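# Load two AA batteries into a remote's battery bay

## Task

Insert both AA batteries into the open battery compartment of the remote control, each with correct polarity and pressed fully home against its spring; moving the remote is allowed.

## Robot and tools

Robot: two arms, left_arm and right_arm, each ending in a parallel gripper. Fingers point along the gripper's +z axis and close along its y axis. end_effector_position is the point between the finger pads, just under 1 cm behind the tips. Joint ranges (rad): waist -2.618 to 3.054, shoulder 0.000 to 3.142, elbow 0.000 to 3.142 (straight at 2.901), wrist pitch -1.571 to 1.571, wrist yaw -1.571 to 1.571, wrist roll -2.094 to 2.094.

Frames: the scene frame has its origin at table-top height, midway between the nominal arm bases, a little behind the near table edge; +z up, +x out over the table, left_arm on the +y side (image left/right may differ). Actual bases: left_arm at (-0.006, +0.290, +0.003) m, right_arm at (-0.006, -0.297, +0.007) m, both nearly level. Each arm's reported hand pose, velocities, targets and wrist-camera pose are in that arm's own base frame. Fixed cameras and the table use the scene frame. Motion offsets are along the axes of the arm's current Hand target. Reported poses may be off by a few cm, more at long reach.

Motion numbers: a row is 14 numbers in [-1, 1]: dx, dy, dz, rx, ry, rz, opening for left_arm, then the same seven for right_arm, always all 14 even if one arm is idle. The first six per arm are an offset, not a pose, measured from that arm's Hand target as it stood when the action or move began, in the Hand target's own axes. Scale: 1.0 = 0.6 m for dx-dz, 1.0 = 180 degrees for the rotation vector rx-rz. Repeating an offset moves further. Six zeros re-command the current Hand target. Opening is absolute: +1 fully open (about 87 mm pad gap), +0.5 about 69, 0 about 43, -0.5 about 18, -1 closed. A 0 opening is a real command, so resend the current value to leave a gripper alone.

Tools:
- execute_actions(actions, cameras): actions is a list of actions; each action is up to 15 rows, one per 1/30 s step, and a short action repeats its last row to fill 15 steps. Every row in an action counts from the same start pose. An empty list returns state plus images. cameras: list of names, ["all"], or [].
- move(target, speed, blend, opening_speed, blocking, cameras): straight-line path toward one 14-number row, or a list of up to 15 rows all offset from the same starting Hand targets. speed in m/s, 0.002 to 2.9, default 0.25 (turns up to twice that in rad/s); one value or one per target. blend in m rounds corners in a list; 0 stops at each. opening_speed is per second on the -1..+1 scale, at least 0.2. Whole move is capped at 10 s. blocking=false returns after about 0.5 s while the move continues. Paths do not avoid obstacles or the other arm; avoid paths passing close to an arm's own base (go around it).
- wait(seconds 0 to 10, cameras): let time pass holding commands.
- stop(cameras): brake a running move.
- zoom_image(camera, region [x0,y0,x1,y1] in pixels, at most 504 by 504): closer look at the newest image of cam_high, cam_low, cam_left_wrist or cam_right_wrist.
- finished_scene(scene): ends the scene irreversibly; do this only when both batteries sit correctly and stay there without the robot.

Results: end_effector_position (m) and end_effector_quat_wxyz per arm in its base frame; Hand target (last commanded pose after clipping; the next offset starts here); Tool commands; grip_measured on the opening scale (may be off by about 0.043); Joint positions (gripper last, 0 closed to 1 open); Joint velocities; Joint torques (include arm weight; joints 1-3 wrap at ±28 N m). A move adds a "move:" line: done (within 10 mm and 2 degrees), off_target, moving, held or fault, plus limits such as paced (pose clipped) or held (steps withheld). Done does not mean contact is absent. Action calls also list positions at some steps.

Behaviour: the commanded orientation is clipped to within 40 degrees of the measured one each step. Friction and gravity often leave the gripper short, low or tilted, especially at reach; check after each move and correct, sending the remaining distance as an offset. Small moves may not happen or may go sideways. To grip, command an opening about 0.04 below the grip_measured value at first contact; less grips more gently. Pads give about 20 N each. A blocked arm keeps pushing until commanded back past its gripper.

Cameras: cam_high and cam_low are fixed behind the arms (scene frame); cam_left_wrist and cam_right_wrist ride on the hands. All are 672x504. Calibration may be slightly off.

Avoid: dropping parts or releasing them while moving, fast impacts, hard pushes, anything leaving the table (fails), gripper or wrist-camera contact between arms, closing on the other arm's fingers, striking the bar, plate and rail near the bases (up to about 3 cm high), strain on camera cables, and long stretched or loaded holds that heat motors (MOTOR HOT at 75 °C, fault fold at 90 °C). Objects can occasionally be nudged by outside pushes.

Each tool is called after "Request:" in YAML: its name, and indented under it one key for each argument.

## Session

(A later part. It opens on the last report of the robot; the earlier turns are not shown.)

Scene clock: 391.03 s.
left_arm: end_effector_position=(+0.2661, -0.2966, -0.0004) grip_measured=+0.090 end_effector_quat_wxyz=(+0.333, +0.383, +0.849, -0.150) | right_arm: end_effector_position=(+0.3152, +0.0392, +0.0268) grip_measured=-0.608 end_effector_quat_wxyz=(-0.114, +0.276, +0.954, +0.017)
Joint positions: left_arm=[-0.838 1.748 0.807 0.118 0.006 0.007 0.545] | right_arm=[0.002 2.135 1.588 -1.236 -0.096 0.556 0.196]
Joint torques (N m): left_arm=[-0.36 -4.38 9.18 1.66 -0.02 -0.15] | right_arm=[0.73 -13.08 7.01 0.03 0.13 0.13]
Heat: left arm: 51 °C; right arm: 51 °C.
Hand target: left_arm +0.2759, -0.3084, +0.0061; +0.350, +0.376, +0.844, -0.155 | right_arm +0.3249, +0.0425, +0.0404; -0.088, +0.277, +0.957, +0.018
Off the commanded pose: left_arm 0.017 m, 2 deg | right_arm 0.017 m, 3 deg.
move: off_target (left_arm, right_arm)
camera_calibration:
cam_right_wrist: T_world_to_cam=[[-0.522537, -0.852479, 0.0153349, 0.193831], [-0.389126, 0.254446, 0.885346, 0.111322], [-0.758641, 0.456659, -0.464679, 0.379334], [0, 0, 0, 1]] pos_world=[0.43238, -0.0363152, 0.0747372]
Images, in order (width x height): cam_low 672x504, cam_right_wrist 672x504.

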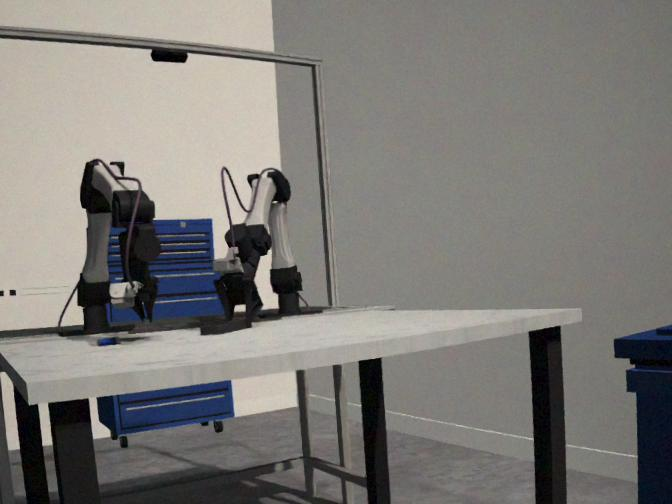

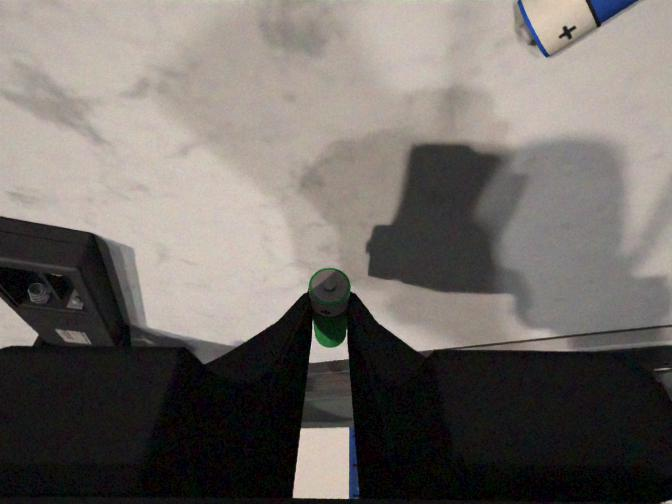

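Request:
move:
  target: [0,0,0,0,0,0,0.0,0.0757,0.2377,-0.04,0.0005,-0.052,0.105,-0.68]
  speed: 0.15
  cameras: ["all"]

Scene clock: 412.57 s.
left_arm: end_effector_position=(+0.2661, -0.2966, -0.0004) grip_measured=+0.090 end_effector_quat_wxyz=(+0.333, +0.383, +0.849, -0.150) | right_arm: end_effector_position=(+0.3596, +0.1833, +0.0665) grip_measured=-0.608 end_effector_quat_wxyz=(-0.024, +0.424, +0.905, -0.023)
Joint positions: left_arm=[-0.838 1.748 0.807 0.118 0.006 0.007 0.545] | right_arm=[0.372 2.219 1.941 -1.359 -0.003 1.248 0.196]
Joint torques (N m): left_arm=[-0.36 -4.38 9.2 1.66 -0.02 -0.17] | right_arm=[-0.17 -10.63 7.69 0.3 0.29 0.18]
Heat: left arm: 51 °C; right arm: 50 °C.
Hand target: left_arm +0.2759, -0.3084, +0.0061; +0.350, +0.376, +0.844, -0.155 | right_arm +0.3670, +0.1849, +0.0701; -0.012, +0.431, +0.902, -0.020
Off the commanded pose: left_arm 0.017 m, 2 deg | right_arm 0.008 m, 2 deg.
move: off_target (left_arm)
camera_calibration:
cam_left_wrist: T_world_to_cam=[[-0.740152, -0.672438, 0.00154689, -0.00424141], [-0.665318, 0.732645, 0.143469, 0.412233], [-0.0976074, 0.10516, -0.989654, 0.197805], [0, 0, 0, 1]] pos_world=[0.290434, -0.325674, 0.136622]
cam_right_wrist: T_world_to_cam=[[-0.758028, -0.650408, 0.0486081, 0.384758], [-0.385196, 0.50658, 0.771363, 0.0167958], [-0.526324, 0.565991, -0.634537, 0.273299], [0, 0, 0, 1]] pos_world=[0.441971, 0.0870565, 0.14176]

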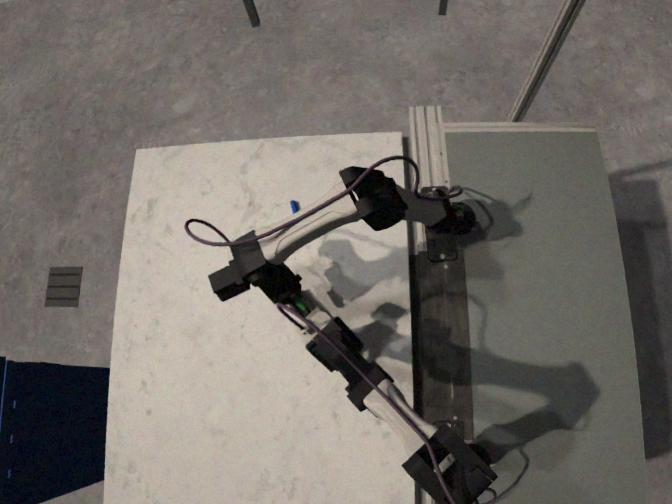

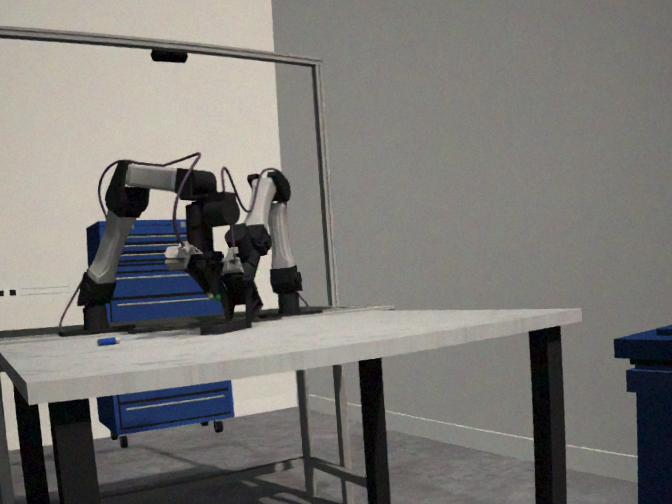

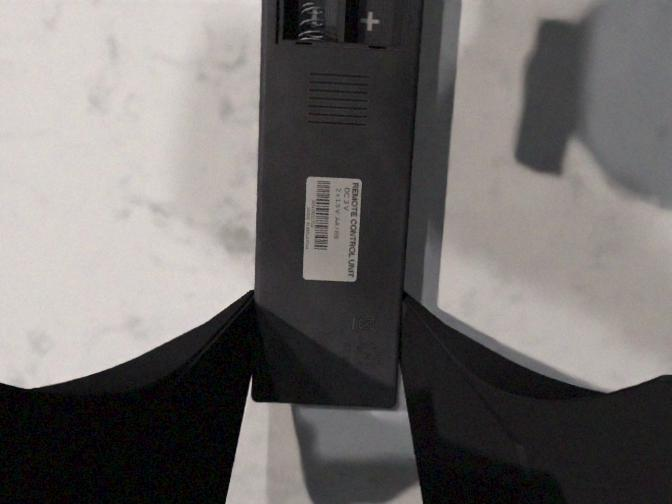

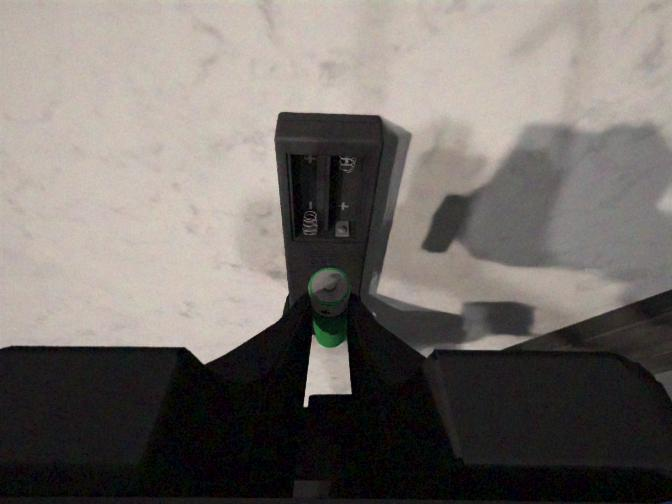

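Request:
zoom_image:
  camera: "cam_right_wrist"
  region: [250, 90, 420, 360]

Scaled by 1.867 from the camera's 672x504 image, which has a finer 960x720 frame.

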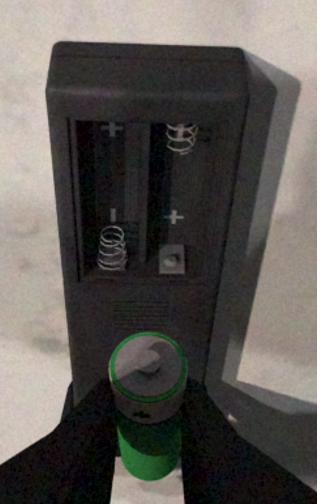

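Request:
move:
  target: [0,0,0,0,0,0,0.0,-0.0093,0.018,0.02,0,-0.061,0,-0.68]
  speed: 0.08
  cameras: ["cam_right_wrist","cam_left_wrist","cam_high"]

Request:
zoom_image:
  camera: "cam_right_wrist"
  region: [250, 60, 420, 330]

Scene clock: 447.67 s.
left_arm: end_effector_position=(+0.2661, -0.2966, -0.0004) grip_measured=+0.090 end_effector_quat_wxyz=(+0.333, +0.383, +0.849, -0.150) | right_arm: end_effector_position=(+0.3745, +0.1844, +0.0598) grip_measured=-0.608 end_effector_quat_wxyz=(+0.064, +0.422, +0.902, -0.062)
Joint positions: left_arm=[-0.838 1.748 0.807 0.118 0.006 0.007 0.545] | right_arm=[0.437 2.219 1.937 -1.303 0.178 1.314 0.196]
Joint torques (N m): left_arm=[-0.36 -4.4 9.17 1.65 -0.02 -0.15] | right_arm=[0.32 -10.71 5.3 0.57 0.39 0.16]
Heat: left arm: 51 °C; right arm: 48 °C.
Hand target: left_arm +0.2759, -0.3084, +0.0061; +0.350, +0.376, +0.844, -0.155 | right_arm +0.3785, +0.1871, +0.0577; +0.075, +0.427, +0.899, -0.061
Off the commanded pose: left_arm 0.017 m, 2 deg | right_arm 0.005 m, 1 deg.
move: off_target (left_arm)
camera_calibration:
cam_left_wrist: T_world_to_cam=[[-0.740152, -0.672438, 0.00154689, -0.00424141], [-0.665318, 0.732645, 0.143469, 0.412233], [-0.0976074, 0.10516, -0.989654, 0.197805], [0, 0, 0, 1]] pos_world=[0.290434, -0.325674, 0.136622]
cam_right_wrist: T_world_to_cam=[[-0.760141, -0.648004, 0.04771, 0.397404], [-0.477278, 0.606677, 0.635727, 0.0512279], [-0.440898, 0.460471, -0.770438, 0.271854], [0, 0, 0, 1]] pos_world=[0.446393, 0.101259, 0.15792]
Images, in order (width x height): cam_high 672x504, cam_left_wrist 672x504, cam_right_wrist 672x504.

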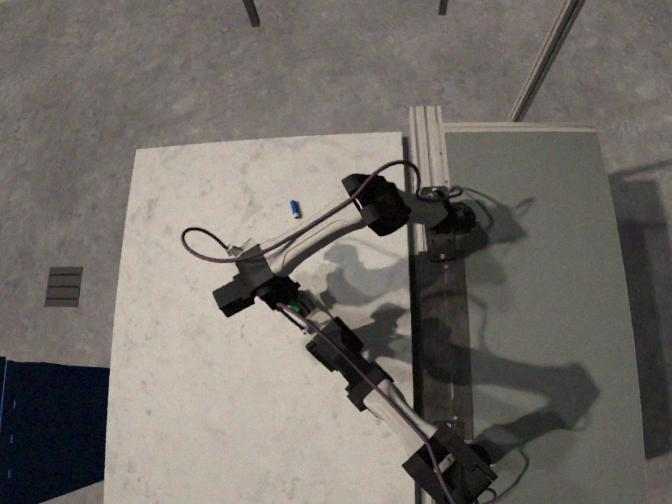

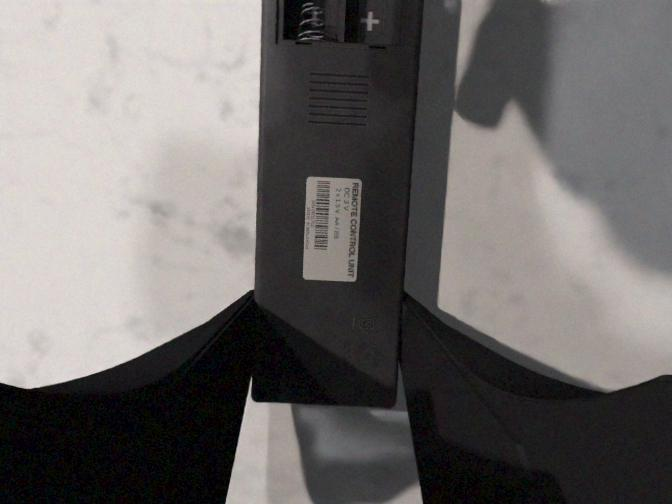

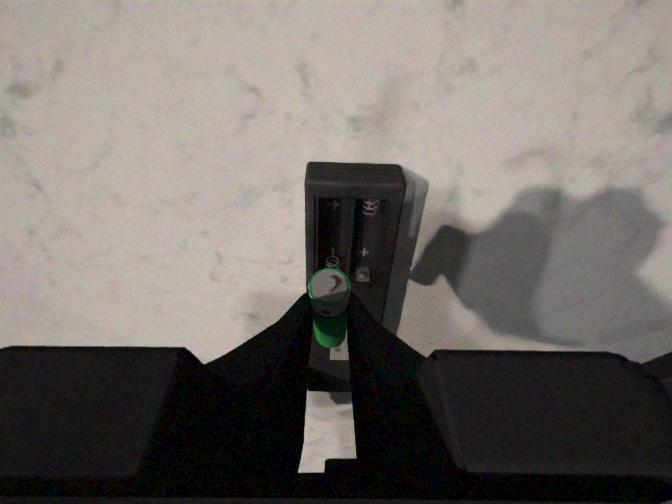

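Scaled by 1.867 from the camera's 672x504 image, which has a finer 960x720 frame.

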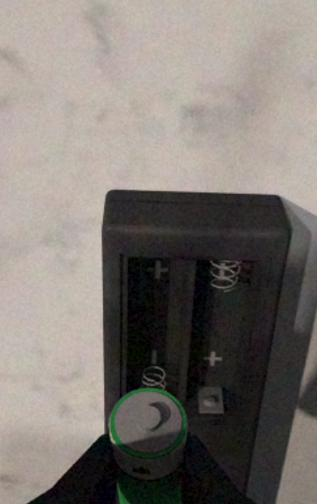

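Request:
move:
  target: [0,0,0,0,0,0,0.0,0.0153,-0.0015,0.049,0,0,0,-0.68]
  speed: 0.05
  cameras: ["cam_right_wrist","cam_left_wrist"]

Request:
zoom_image:
  camera: "cam_right_wrist"
  region: [250, 180, 420, 380]

Scene clock: 461.40 s.
left_arm: end_effector_position=(+0.2661, -0.2966, -0.0004) grip_measured=+0.090 end_effector_quat_wxyz=(+0.333, +0.383, +0.849, -0.150) | right_arm: end_effector_position=(+0.3705, +0.1852, +0.0289) grip_measured=-0.608 end_effector_quat_wxyz=(+0.064, +0.423, +0.902, -0.063)
Joint positions: left_arm=[-0.838 1.748 0.807 0.118 0.006 0.007 0.545] | right_arm=[0.443 2.221 1.817 -1.183 0.179 1.321 0.196]
Joint torques (N m): left_arm=[-0.35 -4.42 9.2 1.67 -0.03 -0.15] | right_arm=[0.46 -10.58 5.33 0.49 0.37 0.19]
Heat: left arm: 51 °C; right arm: 48 °C.
Hand target: left_arm +0.2759, -0.3084, +0.0061; +0.350, +0.376, +0.844, -0.155 | right_arm +0.3745, +0.1885, +0.0272; +0.075, +0.427, +0.899, -0.061
Off the commanded pose: left_arm 0.017 m, 2 deg | right_arm 0.005 m, 1 deg.
move: off_target (left_arm)
camera_calibration:
cam_left_wrist: T_world_to_cam=[[-0.740152, -0.672438, 0.00154689, -0.00424141], [-0.665318, 0.732645, 0.143469, 0.412233], [-0.0976074, 0.10516, -0.989654, 0.197805], [0, 0, 0, 1]] pos_world=[0.290434, -0.325674, 0.136622]
cam_right_wrist: T_world_to_cam=[[-0.760513, -0.647437, 0.0494484, 0.396378], [-0.47641, 0.608115, 0.635004, 0.0679596], [-0.441195, 0.459371, -0.770925, 0.246298], [0, 0, 0, 1]] pos_world=[0.442493, 0.102161, 0.127122]
Images, in order (width x height): cam_left_wrist 672x504, cam_right_wrist 672x504.

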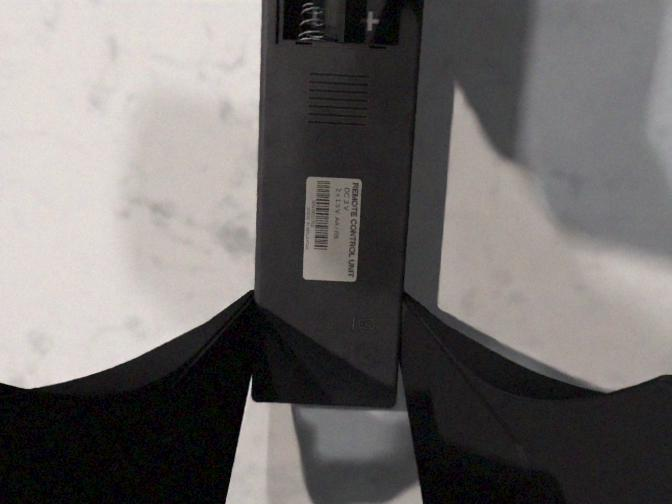

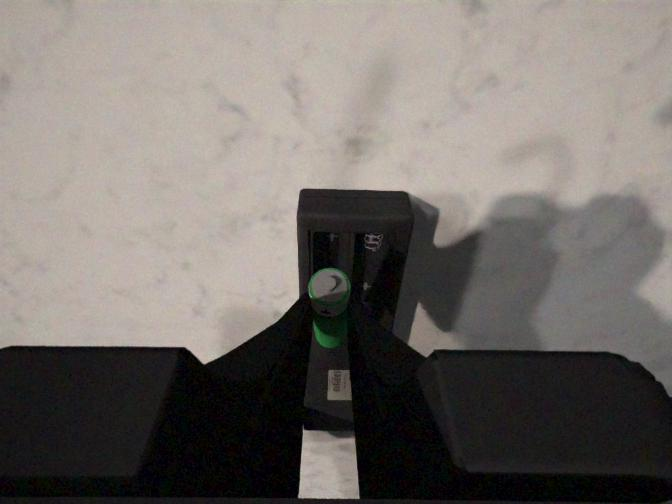

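Scaled by 2.520 from the camera's 672x504 image, which has a finer 960x720 frame.

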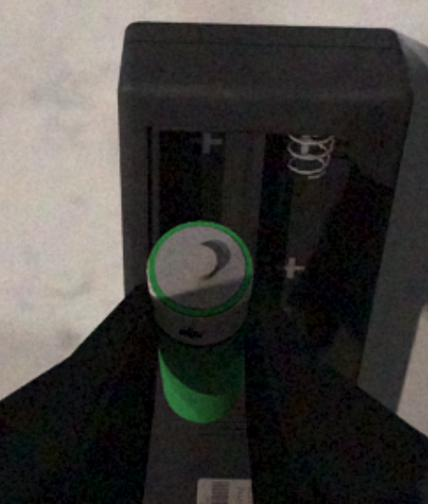

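Request:
move:
  target: [0,0,0,0,0,0,0.0,-0.011,-0.002,0.01,0,-0.022,0,-0.68]
  speed: 0.05
  cameras: ["cam_right_wrist","cam_left_wrist","cam_low"]

Request:
zoom_image:
  camera: "cam_right_wrist"
  region: [250, 180, 420, 380]

Request:
zoom_image:
  camera: "cam_low"
  region: [150, 240, 270, 350]

Scene clock: 476.23 s.
left_arm: end_effector_position=(+0.2661, -0.2966, -0.0004) grip_measured=+0.090 end_effector_quat_wxyz=(+0.333, +0.383, +0.849, -0.150) | right_arm: end_effector_position=(+0.3733, +0.1780, +0.0198) grip_measured=-0.608 end_effector_quat_wxyz=(+0.090, +0.420, +0.899, -0.082)
Joint positions: left_arm=[-0.838 1.748 0.807 0.118 0.006 0.007 0.545] | right_arm=[0.453 2.221 1.781 -1.145 0.244 1.328 0.196]
Joint torques (N m): left_arm=[-0.38 -4.41 9.18 1.66 -0.03 -0.15] | right_arm=[0.5 -11.78 5.3 0.56 0.4 0.24]
Heat: left arm: 51 °C; right arm: 49 °C.
Hand target: left_arm +0.2759, -0.3084, +0.0061; +0.350, +0.376, +0.844, -0.155 | right_arm +0.3782, +0.1816, +0.0225; +0.106, +0.425, +0.896, -0.075
Off the commanded pose: left_arm 0.017 m, 2 deg | right_arm 0.007 m, 2 deg.
move: off_target (left_arm)
camera_calibration:
cam_left_wrist: T_world_to_cam=[[-0.740152, -0.672438, 0.00154689, -0.00424141], [-0.665318, 0.732645, 0.143469, 0.412233], [-0.0976074, 0.10516, -0.989654, 0.197805], [0, 0, 0, 1]] pos_world=[0.290434, -0.325674, 0.136622]
cam_right_wrist: T_world_to_cam=[[-0.759859, -0.647146, 0.0617837, 0.39379], [-0.498455, 0.640994, 0.583669, 0.0828468], [-0.417322, 0.41271, -0.809638, 0.244056], [0, 0, 0, 1]] pos_world=[0.44237, 0.101011, 0.124912]
Images, in order (width x height): cam_low 672x504, cam_left_wrist 672x504, cam_right_wrist 672x504.

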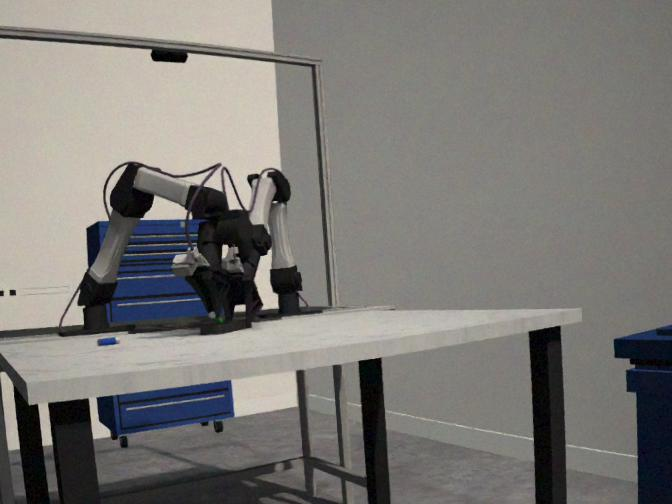

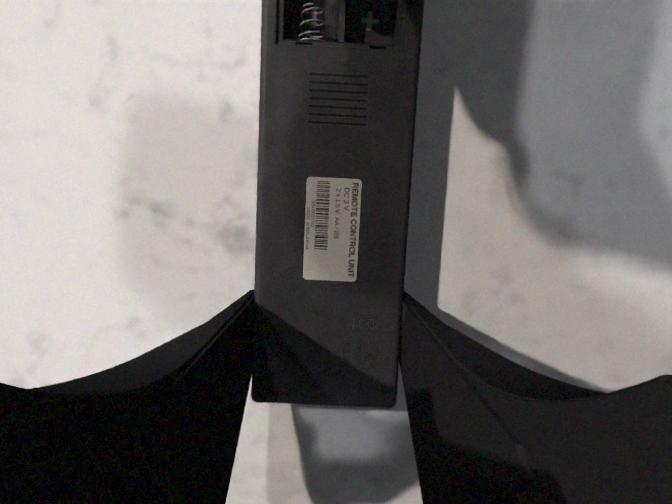

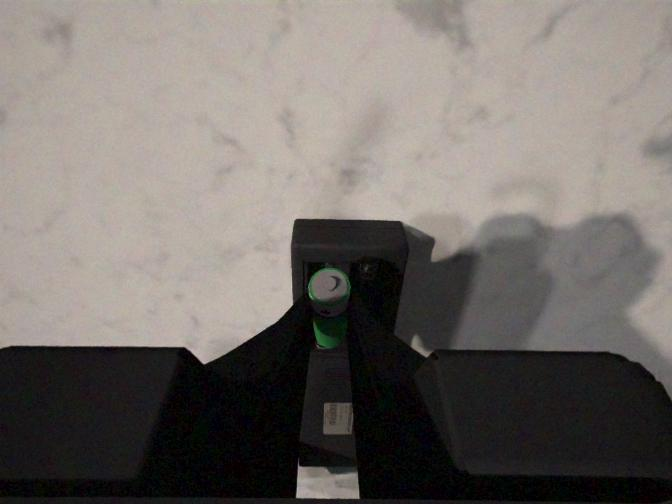

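Scaled by 2.520 from the camera's 672x504 image, which has a finer 960x720 frame.

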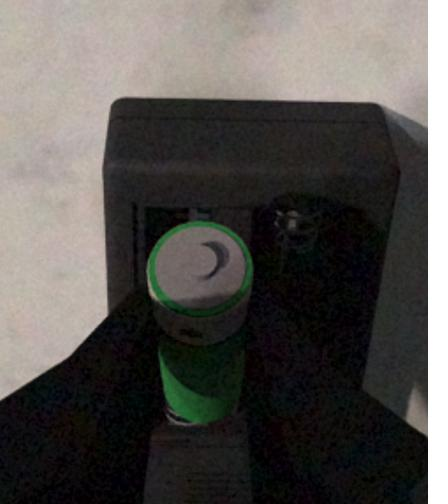

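Scaled by 4.200 from the camera's 672x504 image, which has a finer 960x720 frame.

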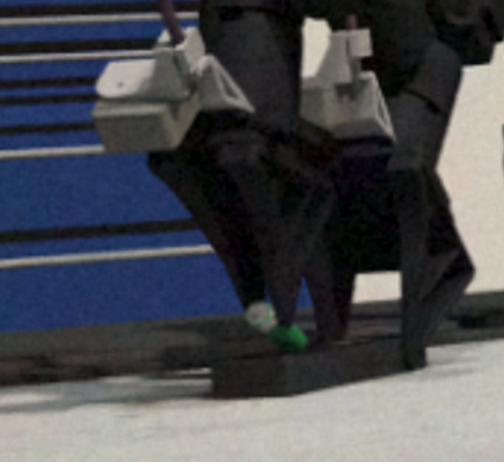

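Request:
move:
  target: [0,0,0,0,0,0,0.0,0.0022,0.0035,0.0115,0,0,0,-0.68]
  speed: 0.03
  cameras: ["cam_right_wrist","cam_left_wrist","cam_low"]

Request:
zoom_image:
  camera: "cam_right_wrist"
  region: [250, 180, 420, 380]

Request:
zoom_image:
  camera: "cam_low"
  region: [150, 240, 270, 350]

Scene clock: 486.23 s.
left_arm: end_effector_position=(+0.2661, -0.2966, -0.0004) grip_measured=+0.090 end_effector_quat_wxyz=(+0.333, +0.383, +0.849, -0.150) | right_arm: end_effector_position=(+0.3762, +0.1792, +0.0180) grip_measured=-0.608 end_effector_quat_wxyz=(+0.095, +0.421, +0.899, -0.077)
Joint positions: left_arm=[-0.838 1.748 0.807 0.118 0.006 0.007 0.545] | right_arm=[0.453 2.221 1.774 -1.124 0.245 1.328 0.196]
Joint torques (N m): left_arm=[-0.36 -4.42 9.21 1.67 -0.03 -0.15] | right_arm=[0.34 -10.45 5.31 0.52 0.37 0.21]
Heat: left arm: 51 °C; right arm: 50 °C.
Hand target: left_arm +0.2759, -0.3084, +0.0061; +0.350, +0.376, +0.844, -0.155 | right_arm +0.3800, +0.1824, +0.0154; +0.106, +0.425, +0.896, -0.075
Off the commanded pose: left_arm 0.017 m, 2 deg | right_arm 0.006 m, 1 deg.
move: off_target (left_arm)
camera_calibration:
cam_left_wrist: T_world_to_cam=[[-0.740152, -0.672438, 0.00154689, -0.00424141], [-0.665318, 0.732645, 0.143469, 0.412233], [-0.0976074, 0.10516, -0.989654, 0.197805], [0, 0, 0, 1]] pos_world=[0.290434, -0.325674, 0.136622]
cam_right_wrist: T_world_to_cam=[[-0.760786, -0.647151, 0.0489883, 0.397374], [-0.505427, 0.638141, 0.580793, 0.0876519], [-0.407122, 0.417099, -0.812576, 0.238602], [0, 0, 0, 1]] pos_world=[0.443758, 0.101706, 0.123508]
Images, in order (width x height): cam_low 672x504, cam_left_wrist 672x504, cam_right_wrist 672x504.

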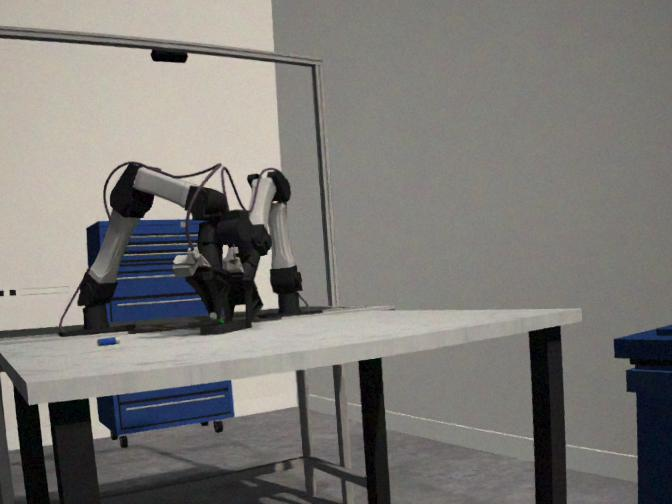

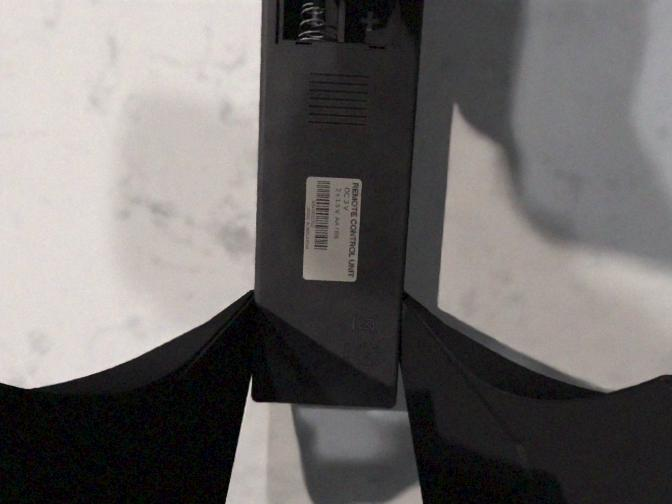

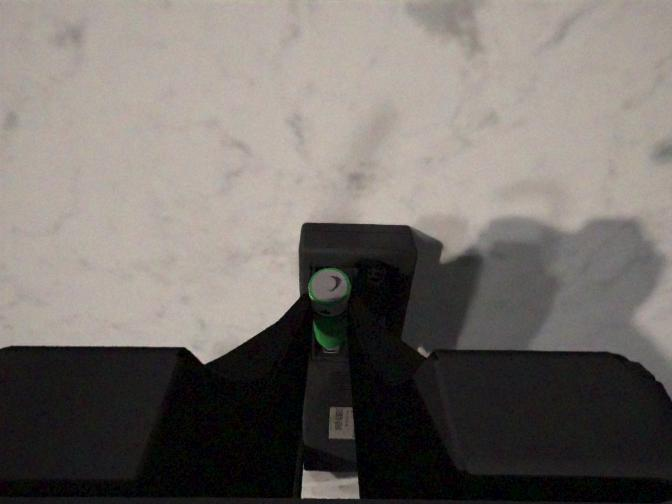

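Scaled by 2.520 from the camera's 672x504 image, which has a finer 960x720 frame.

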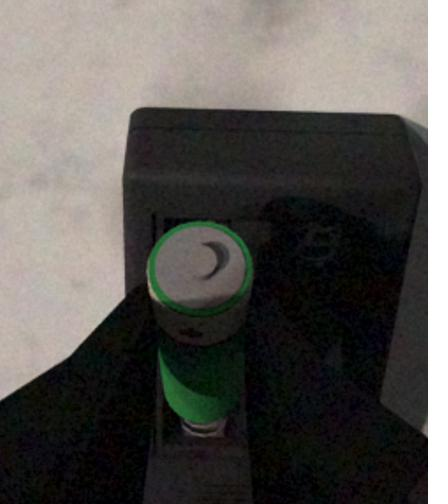

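Scaled by 4.200 from the camera's 672x504 image, which has a finer 960x720 frame.

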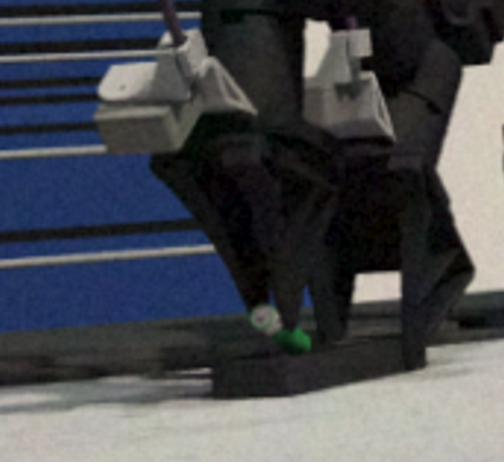

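Request:
move:
  target: [0,0,0,0,0,0,0.0,0.0022,0,0.0115,0,0,0,-0.68]
  speed: 0.03
  cameras: ["cam_right_wrist","cam_left_wrist","cam_low"]

Request:
zoom_image:
  camera: "cam_right_wrist"
  region: [250, 180, 420, 380]

Request:
zoom_image:
  camera: "cam_left_wrist"
  region: [240, 0, 440, 140]

Scene clock: 492.67 s.
left_arm: end_effector_position=(+0.2661, -0.2966, -0.0004) grip_measured=+0.090 end_effector_quat_wxyz=(+0.333, +0.383, +0.849, -0.150) | right_arm: end_effector_position=(+0.3757, +0.1789, +0.0101) grip_measured=-0.608 end_effector_quat_wxyz=(+0.094, +0.421, +0.899, -0.078)
Joint positions: left_arm=[-0.838 1.748 0.807 0.118 0.006 0.007 0.545] | right_arm=[0.453 2.228 1.755 -1.1 0.245 1.328 0.196]
Joint torques (N m): left_arm=[-0.35 -4.42 9.18 1.66 -0.02 -0.15] | right_arm=[0.34 -10.7 5.61 0.53 0.36 0.14]
Heat: left arm: 51 °C; right arm: 50 °C.
Hand target: left_arm +0.2759, -0.3084, +0.0061; +0.350, +0.376, +0.844, -0.155 | right_arm +0.3800, +0.1817, +0.0084; +0.106, +0.425, +0.896, -0.076
Off the commanded pose: left_arm 0.017 m, 2 deg | right_arm 0.005 m, 1 deg.
move: off_target (left_arm)
camera_calibration:
cam_left_wrist: T_world_to_cam=[[-0.740152, -0.672438, 0.00154689, -0.00424141], [-0.665318, 0.732645, 0.143469, 0.412233], [-0.0976074, 0.10516, -0.989654, 0.197805], [0, 0, 0, 1]] pos_world=[0.290434, -0.325674, 0.136622]
cam_right_wrist: T_world_to_cam=[[-0.760696, -0.647051, 0.0516468, 0.397124], [-0.50413, 0.639042, 0.580929, 0.0915834], [-0.408895, 0.415874, -0.812314, 0.233067], [0, 0, 0, 1]] pos_world=[0.44356, 0.101508, 0.11561]
Images, in order (width x height): cam_low 672x504, cam_left_wrist 672x504, cam_right_wrist 672x504.

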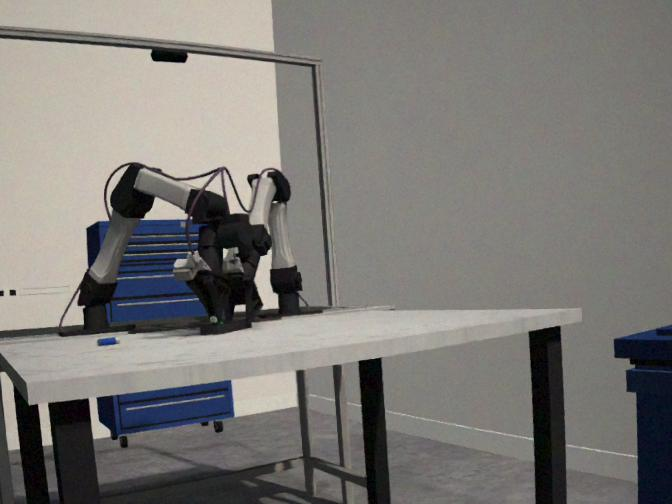

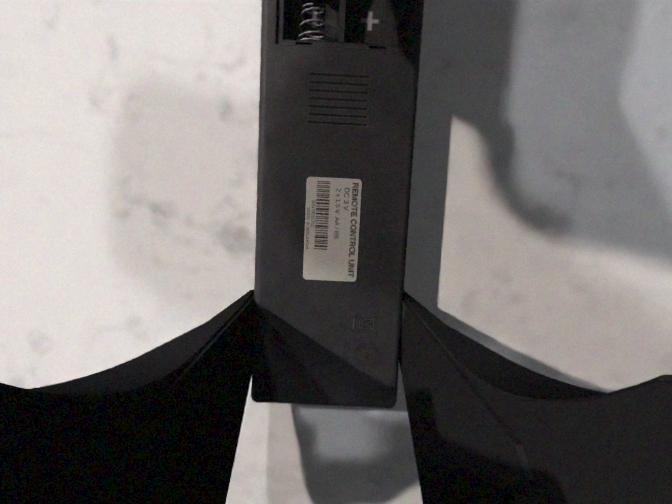

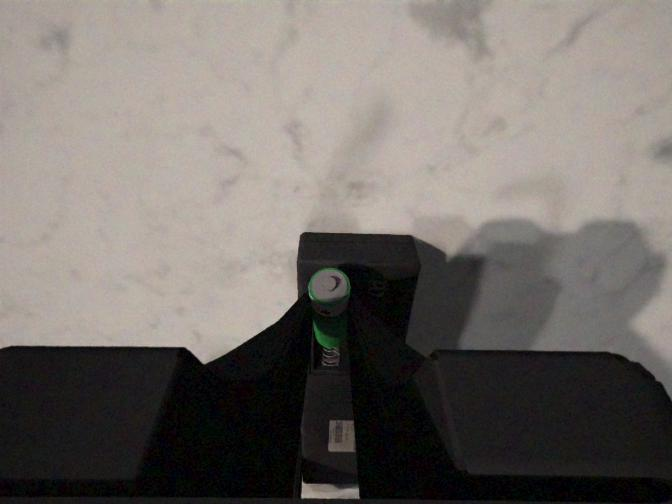

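Scaled by 2.520 from the camera's 672x504 image, which has a finer 960x720 frame.

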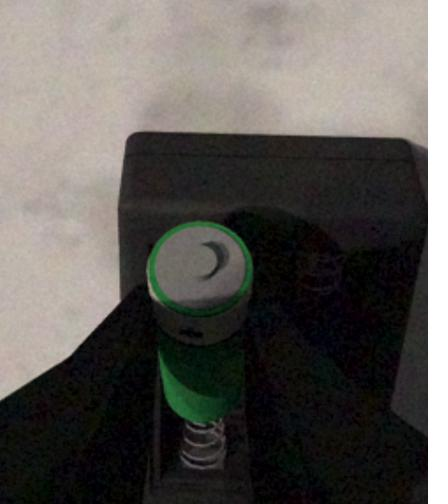

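Scaled by 2.520 from the camera's 672x504 image, which has a finer 960x720 frame.

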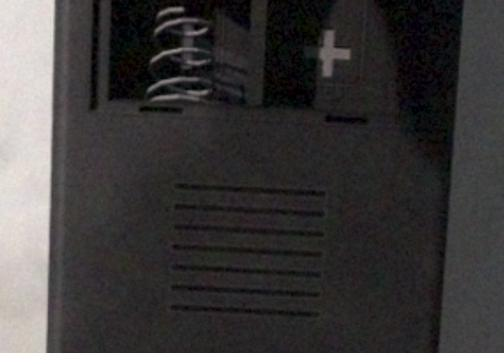

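Request:
move:
  target: [0,0,0,0,0,0,0.0,0.009,0,-0.005,0,0,0,-0.68]
  speed: 0.03
  cameras: ["cam_right_wrist","cam_left_wrist"]

Request:
zoom_image:
  camera: "cam_right_wrist"
  region: [250, 180, 420, 380]

Request:
zoom_image:
  camera: "cam_left_wrist"
  region: [240, 0, 440, 140]

Scene clock: 498.63 s.
left_arm: end_effector_position=(+0.2663, -0.2964, -0.0004) grip_measured=+0.090 end_effector_quat_wxyz=(+0.333, +0.382, +0.849, -0.149) | right_arm: end_effector_position=(+0.3739, +0.1835, +0.0101) grip_measured=-0.608 end_effector_quat_wxyz=(+0.096, +0.419, +0.900, -0.078)
Joint positions: left_arm=[-0.838 1.748 0.807 0.118 0.004 0.006 0.545] | right_arm=[0.465 2.228 1.755 -1.1 0.247 1.337 0.196]
Joint torques (N m): left_arm=[-0.39 -4.38 9.11 1.66 -0.01 -0.13] | right_arm=[0.46 -11.33 5.07 0.52 0.36 0.24]
Heat: left arm: 51 °C; right arm: 51 °C.
Hand target: left_arm +0.2759, -0.3084, +0.0061; +0.350, +0.376, +0.844, -0.155 | right_arm +0.3762, +0.1865, +0.0099; +0.106, +0.424, +0.896, -0.076
Off the commanded pose: left_arm 0.017 m, 2 deg | right_arm 0.004 m, 1 deg.
move: off_target (left_arm)
camera_calibration:
cam_left_wrist: T_world_to_cam=[[-0.738893, -0.673823, 0.000581865, -0.00464446], [-0.666786, 0.7313, 0.143512, 0.412202], [-0.0971273, 0.105652, -0.989648, 0.197824], [0, 0, 0, 1]] pos_world=[0.290633, -0.325473, 0.136623]
cam_right_wrist: T_world_to_cam=[[-0.758161, -0.650138, 0.050123, 0.398369], [-0.508481, 0.637585, 0.578734, 0.0896949], [-0.408215, 0.413287, -0.813975, 0.230583], [0, 0, 0, 1]] pos_world=[0.441763, 0.10651, 0.115812]
Images, in order (width x height): cam_left_wrist 672x504, cam_right_wrist 672x504.

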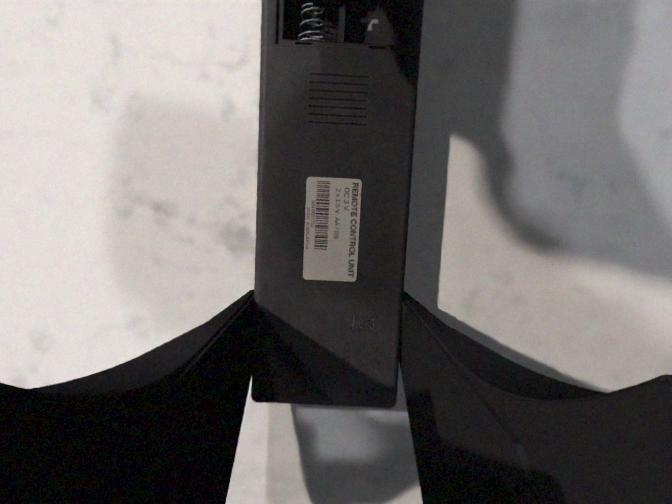

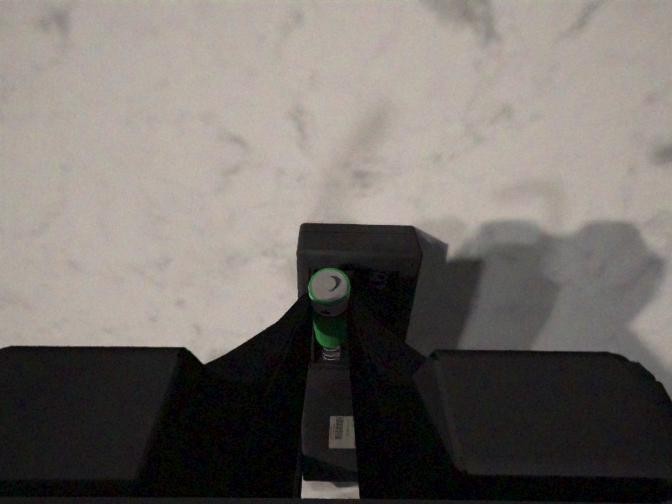

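Scaled by 2.520 from the camera's 672x504 image, which has a finer 960x720 frame.

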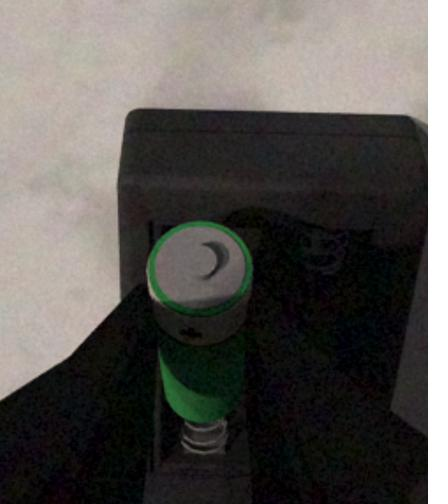

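Scaled by 2.520 from the camera's 672x504 image, which has a finer 960x720 frame.

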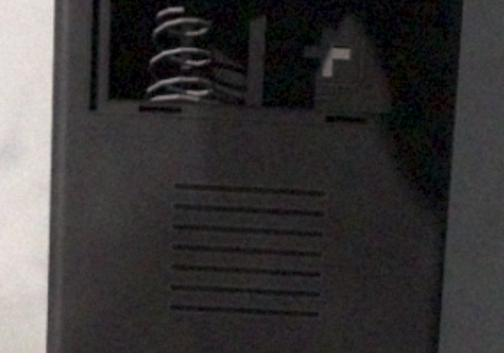

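Request:
move:
  target: [0,0,0,0,0,0,0.0,0.0115,-0.002,-0.006,0,0,0,-0.68]
  speed: 0.03
  cameras: ["cam_right_wrist","cam_left_wrist"]

Request:
zoom_image:
  camera: "cam_right_wrist"
  region: [250, 180, 420, 380]

Request:
zoom_image:
  camera: "cam_left_wrist"
  region: [240, 0, 440, 140]

Scene clock: 504.90 s.
left_arm: end_effector_position=(+0.2663, -0.2964, -0.0004) grip_measured=+0.090 end_effector_quat_wxyz=(+0.333, +0.382, +0.849, -0.149) | right_arm: end_effector_position=(+0.3686, +0.1878, +0.0074) grip_measured=-0.608 end_effector_quat_wxyz=(+0.095, +0.420, +0.899, -0.081)
Joint positions: left_arm=[-0.838 1.748 0.807 0.118 0.004 0.006 0.545] | right_arm=[0.481 2.228 1.744 -1.1 0.25 1.356 0.196]
Joint torques (N m): left_arm=[-0.38 -4.38 9.17 1.66 -0.01 -0.14] | right_arm=[0.58 -12.44 4.96 0.44 0.33 0.15]
Heat: left arm: 51 °C; right arm: 52 °C.
Hand target: left_arm +0.2759, -0.3084, +0.0061; +0.350, +0.376, +0.844, -0.155 | right_arm +0.3706, +0.1917, +0.0117; +0.106, +0.424, +0.896, -0.075
Off the commanded pose: left_arm 0.017 m, 2 deg | right_arm 0.006 m, 2 deg.
move: off_target (left_arm)
camera_calibration:
cam_left_wrist: T_world_to_cam=[[-0.738893, -0.673823, 0.000581865, -0.00464446], [-0.666786, 0.7313, 0.143512, 0.412202], [-0.0971273, 0.105652, -0.989648, 0.197824], [0, 0, 0, 1]] pos_world=[0.290633, -0.325473, 0.136623]
cam_right_wrist: T_world_to_cam=[[-0.759729, -0.647703, 0.0573749, 0.397278], [-0.504097, 0.642416, 0.577224, 0.0832644], [-0.410729, 0.409612, -0.814568, 0.226101], [0, 0, 0, 1]] pos_world=[0.436664, 0.111214, 0.113319]
Images, in order (width x height): cam_left_wrist 672x504, cam_right_wrist 672x504.

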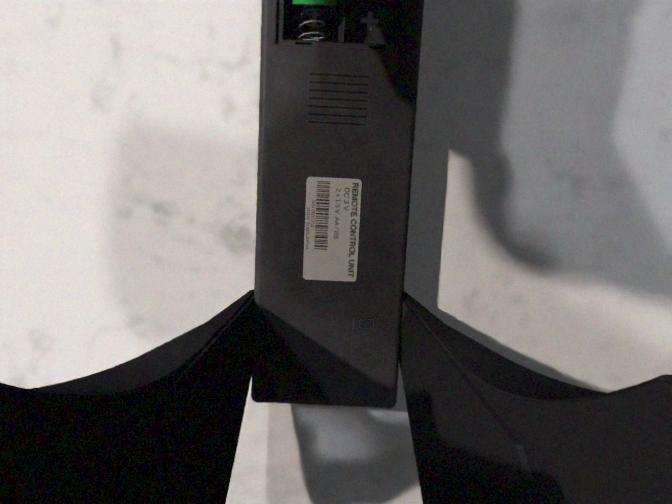

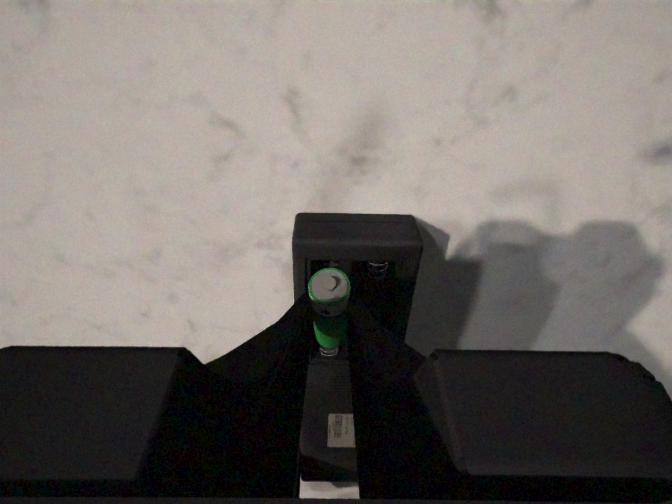

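Scaled by 2.520 from the camera's 672x504 image, which has a finer 960x720 frame.

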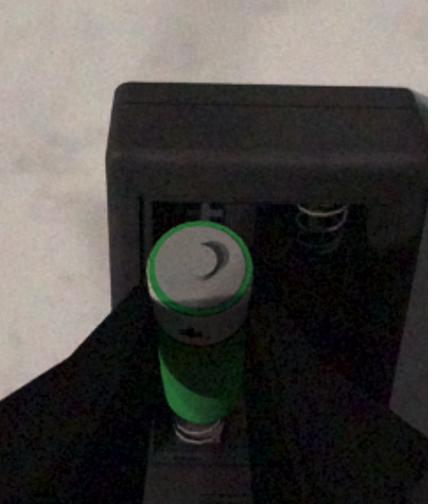

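Scaled by 2.520 from the camera's 672x504 image, which has a finer 960x720 frame.

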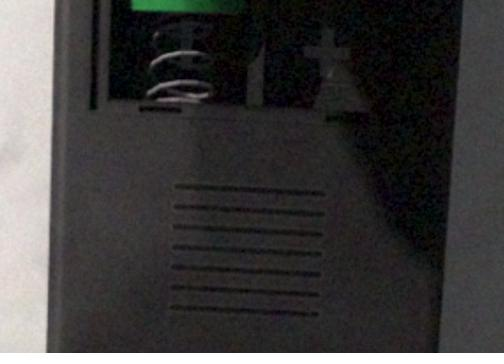

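Request:
move:
  target: [0,0,0,0,0,0,0.0,0,0,0,0,0,0,-0.35]
  speed: 0.03
  opening_speed: 0.3
  cameras: ["cam_right_wrist","cam_left_wrist"]

Request:
zoom_image:
  camera: "cam_right_wrist"
  region: [250, 180, 420, 380]

Request:
zoom_image:
  camera: "cam_left_wrist"
  region: [240, 0, 440, 140]

Scene clock: 515.33 s.
left_arm: end_effector_position=(+0.2663, -0.2964, -0.0004) grip_measured=+0.090 end_effector_quat_wxyz=(+0.333, +0.382, +0.849, -0.149) | right_arm: end_effector_position=(+0.3686, +0.1879, +0.0074) grip_measured=-0.350 end_effector_quat_wxyz=(+0.095, +0.420, +0.899, -0.081)
Joint positions: left_arm=[-0.838 1.748 0.807 0.118 0.004 0.006 0.545] | right_arm=[0.481 2.228 1.744 -1.1 0.25 1.358 0.325]
Joint torques (N m): left_arm=[-0.38 -4.42 9.16 1.66 -0.01 -0.15] | right_arm=[0.65 -12.19 5.2 0.48 0.39 0.22]
Heat: left arm: 51 °C; right arm: 53 °C.
Hand target: left_arm +0.2759, -0.3084, +0.0061; +0.350, +0.376, +0.844, -0.155 | right_arm +0.3706, +0.1917, +0.0117; +0.106, +0.424, +0.896, -0.075
Off the commanded pose: left_arm 0.017 m, 2 deg | right_arm 0.006 m, 1 deg.
move: off_target (left_arm)
camera_calibration:
cam_left_wrist: T_world_to_cam=[[-0.738893, -0.673823, 0.000581865, -0.00464446], [-0.666786, 0.7313, 0.143512, 0.412202], [-0.0971273, 0.105652, -0.989648, 0.197824], [0, 0, 0, 1]] pos_world=[0.290633, -0.325473, 0.136623]
cam_right_wrist: T_world_to_cam=[[-0.76073, -0.646564, 0.0569689, 0.397556], [-0.503332, 0.643062, 0.577173, 0.0828135], [-0.409814, 0.410398, -0.814632, 0.22558], [0, 0, 0, 1]] pos_world=[0.436561, 0.111214, 0.113319]
Images, in order (width x height): cam_left_wrist 672x504, cam_right_wrist 672x504.

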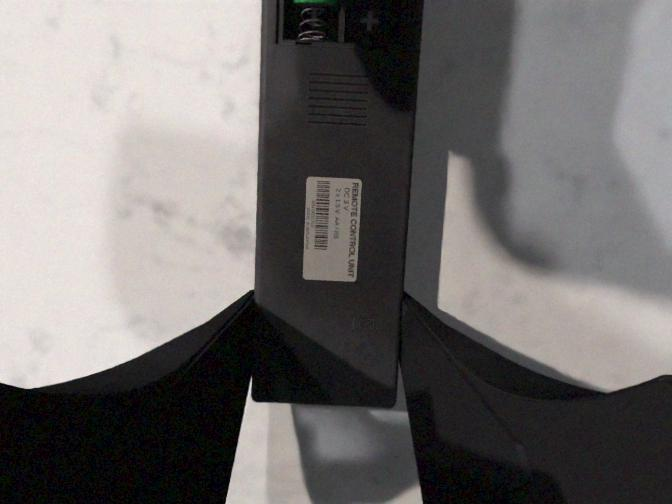

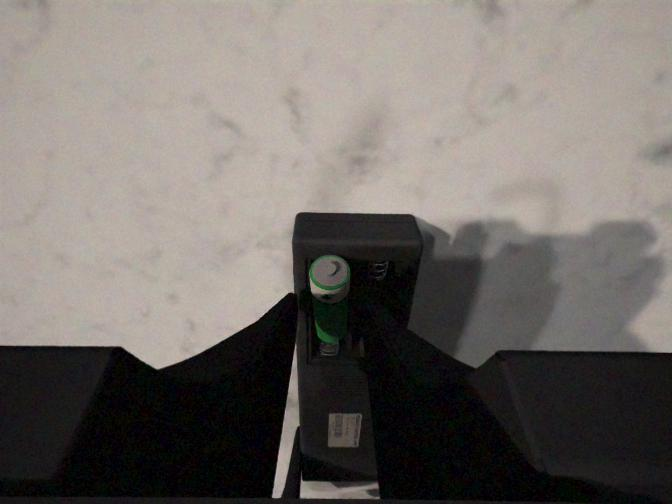

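Scaled by 2.520 from the camera's 672x504 image, which has a finer 960x720 frame.

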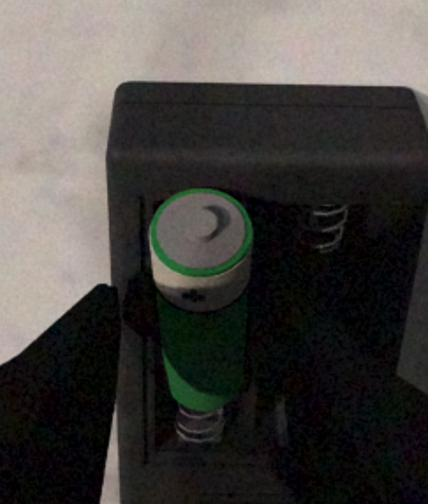

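Scaled by 2.520 from the camera's 672x504 image, which has a finer 960x720 frame.

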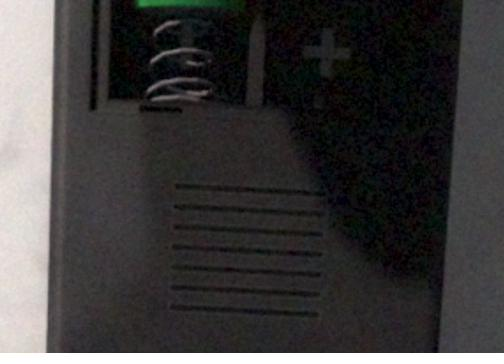

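Request:
move:
  target: [0,0,0,0,0,0,0.0,-0.0167,0,-0.0045,0,0,0,-0.35]
  speed: 0.03
  cameras: ["cam_right_wrist"]

Request:
zoom_image:
  camera: "cam_right_wrist"
  region: [250, 180, 420, 380]

Scene clock: 525.67 s.
left_arm: end_effector_position=(+0.2663, -0.2964, -0.0004) grip_measured=+0.090 end_effector_quat_wxyz=(+0.333, +0.382, +0.849, -0.149) | right_arm: end_effector_position=(+0.3666, +0.1868, +0.0075) grip_measured=-0.350 end_effector_quat_wxyz=(+0.092, +0.420, +0.899, -0.085)
Joint positions: left_arm=[-0.838 1.748 0.807 0.118 0.004 0.006 0.545] | right_arm=[0.481 2.228 1.744 -1.109 0.25 1.358 0.325]
Joint torques (N m): left_arm=[-0.39 -4.41 9.13 1.66 0 -0.15] | right_arm=[-1.17 -12.07 7.13 0.42 0.32 -0.09]
Heat: left arm: 51 °C; right arm: 55 °C.
Hand target: left_arm +0.2759, -0.3084, +0.0061; +0.350, +0.376, +0.844, -0.155 | right_arm +0.3764, +0.1848, +0.0169; +0.106, +0.424, +0.896, -0.075
Off the commanded pose: left_arm 0.017 m, 2 deg | right_arm 0.014 m, 2 deg.
move: off_target (left_arm, right_arm)
camera_calibration:
cam_right_wrist: T_world_to_cam=[[-0.76026, -0.646311, 0.0654739, 0.395149], [-0.498858, 0.645408, 0.578437, 0.0803515], [-0.416108, 0.4071, -0.813095, 0.22823], [0, 0, 0, 1]] pos_world=[0.435468, 0.110617, 0.113222]
Images, in order (width x height): cam_right_wrist 672x504.

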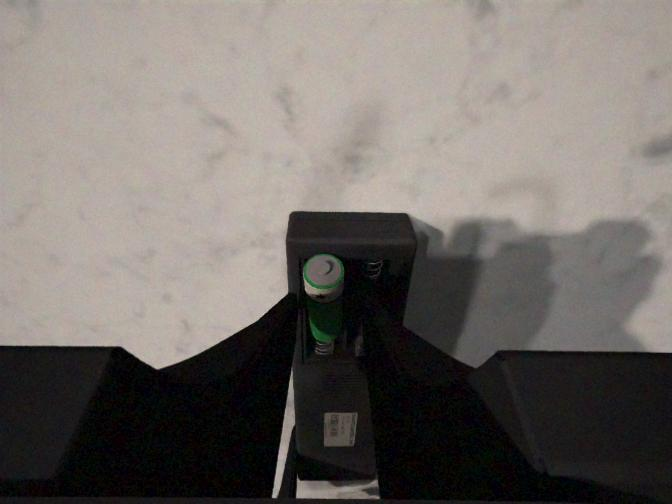

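Scaled by 2.520 from the camera's 672x504 image, which has a finer 960x720 frame.

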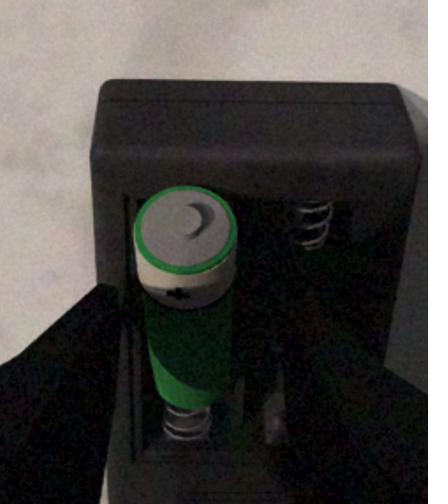

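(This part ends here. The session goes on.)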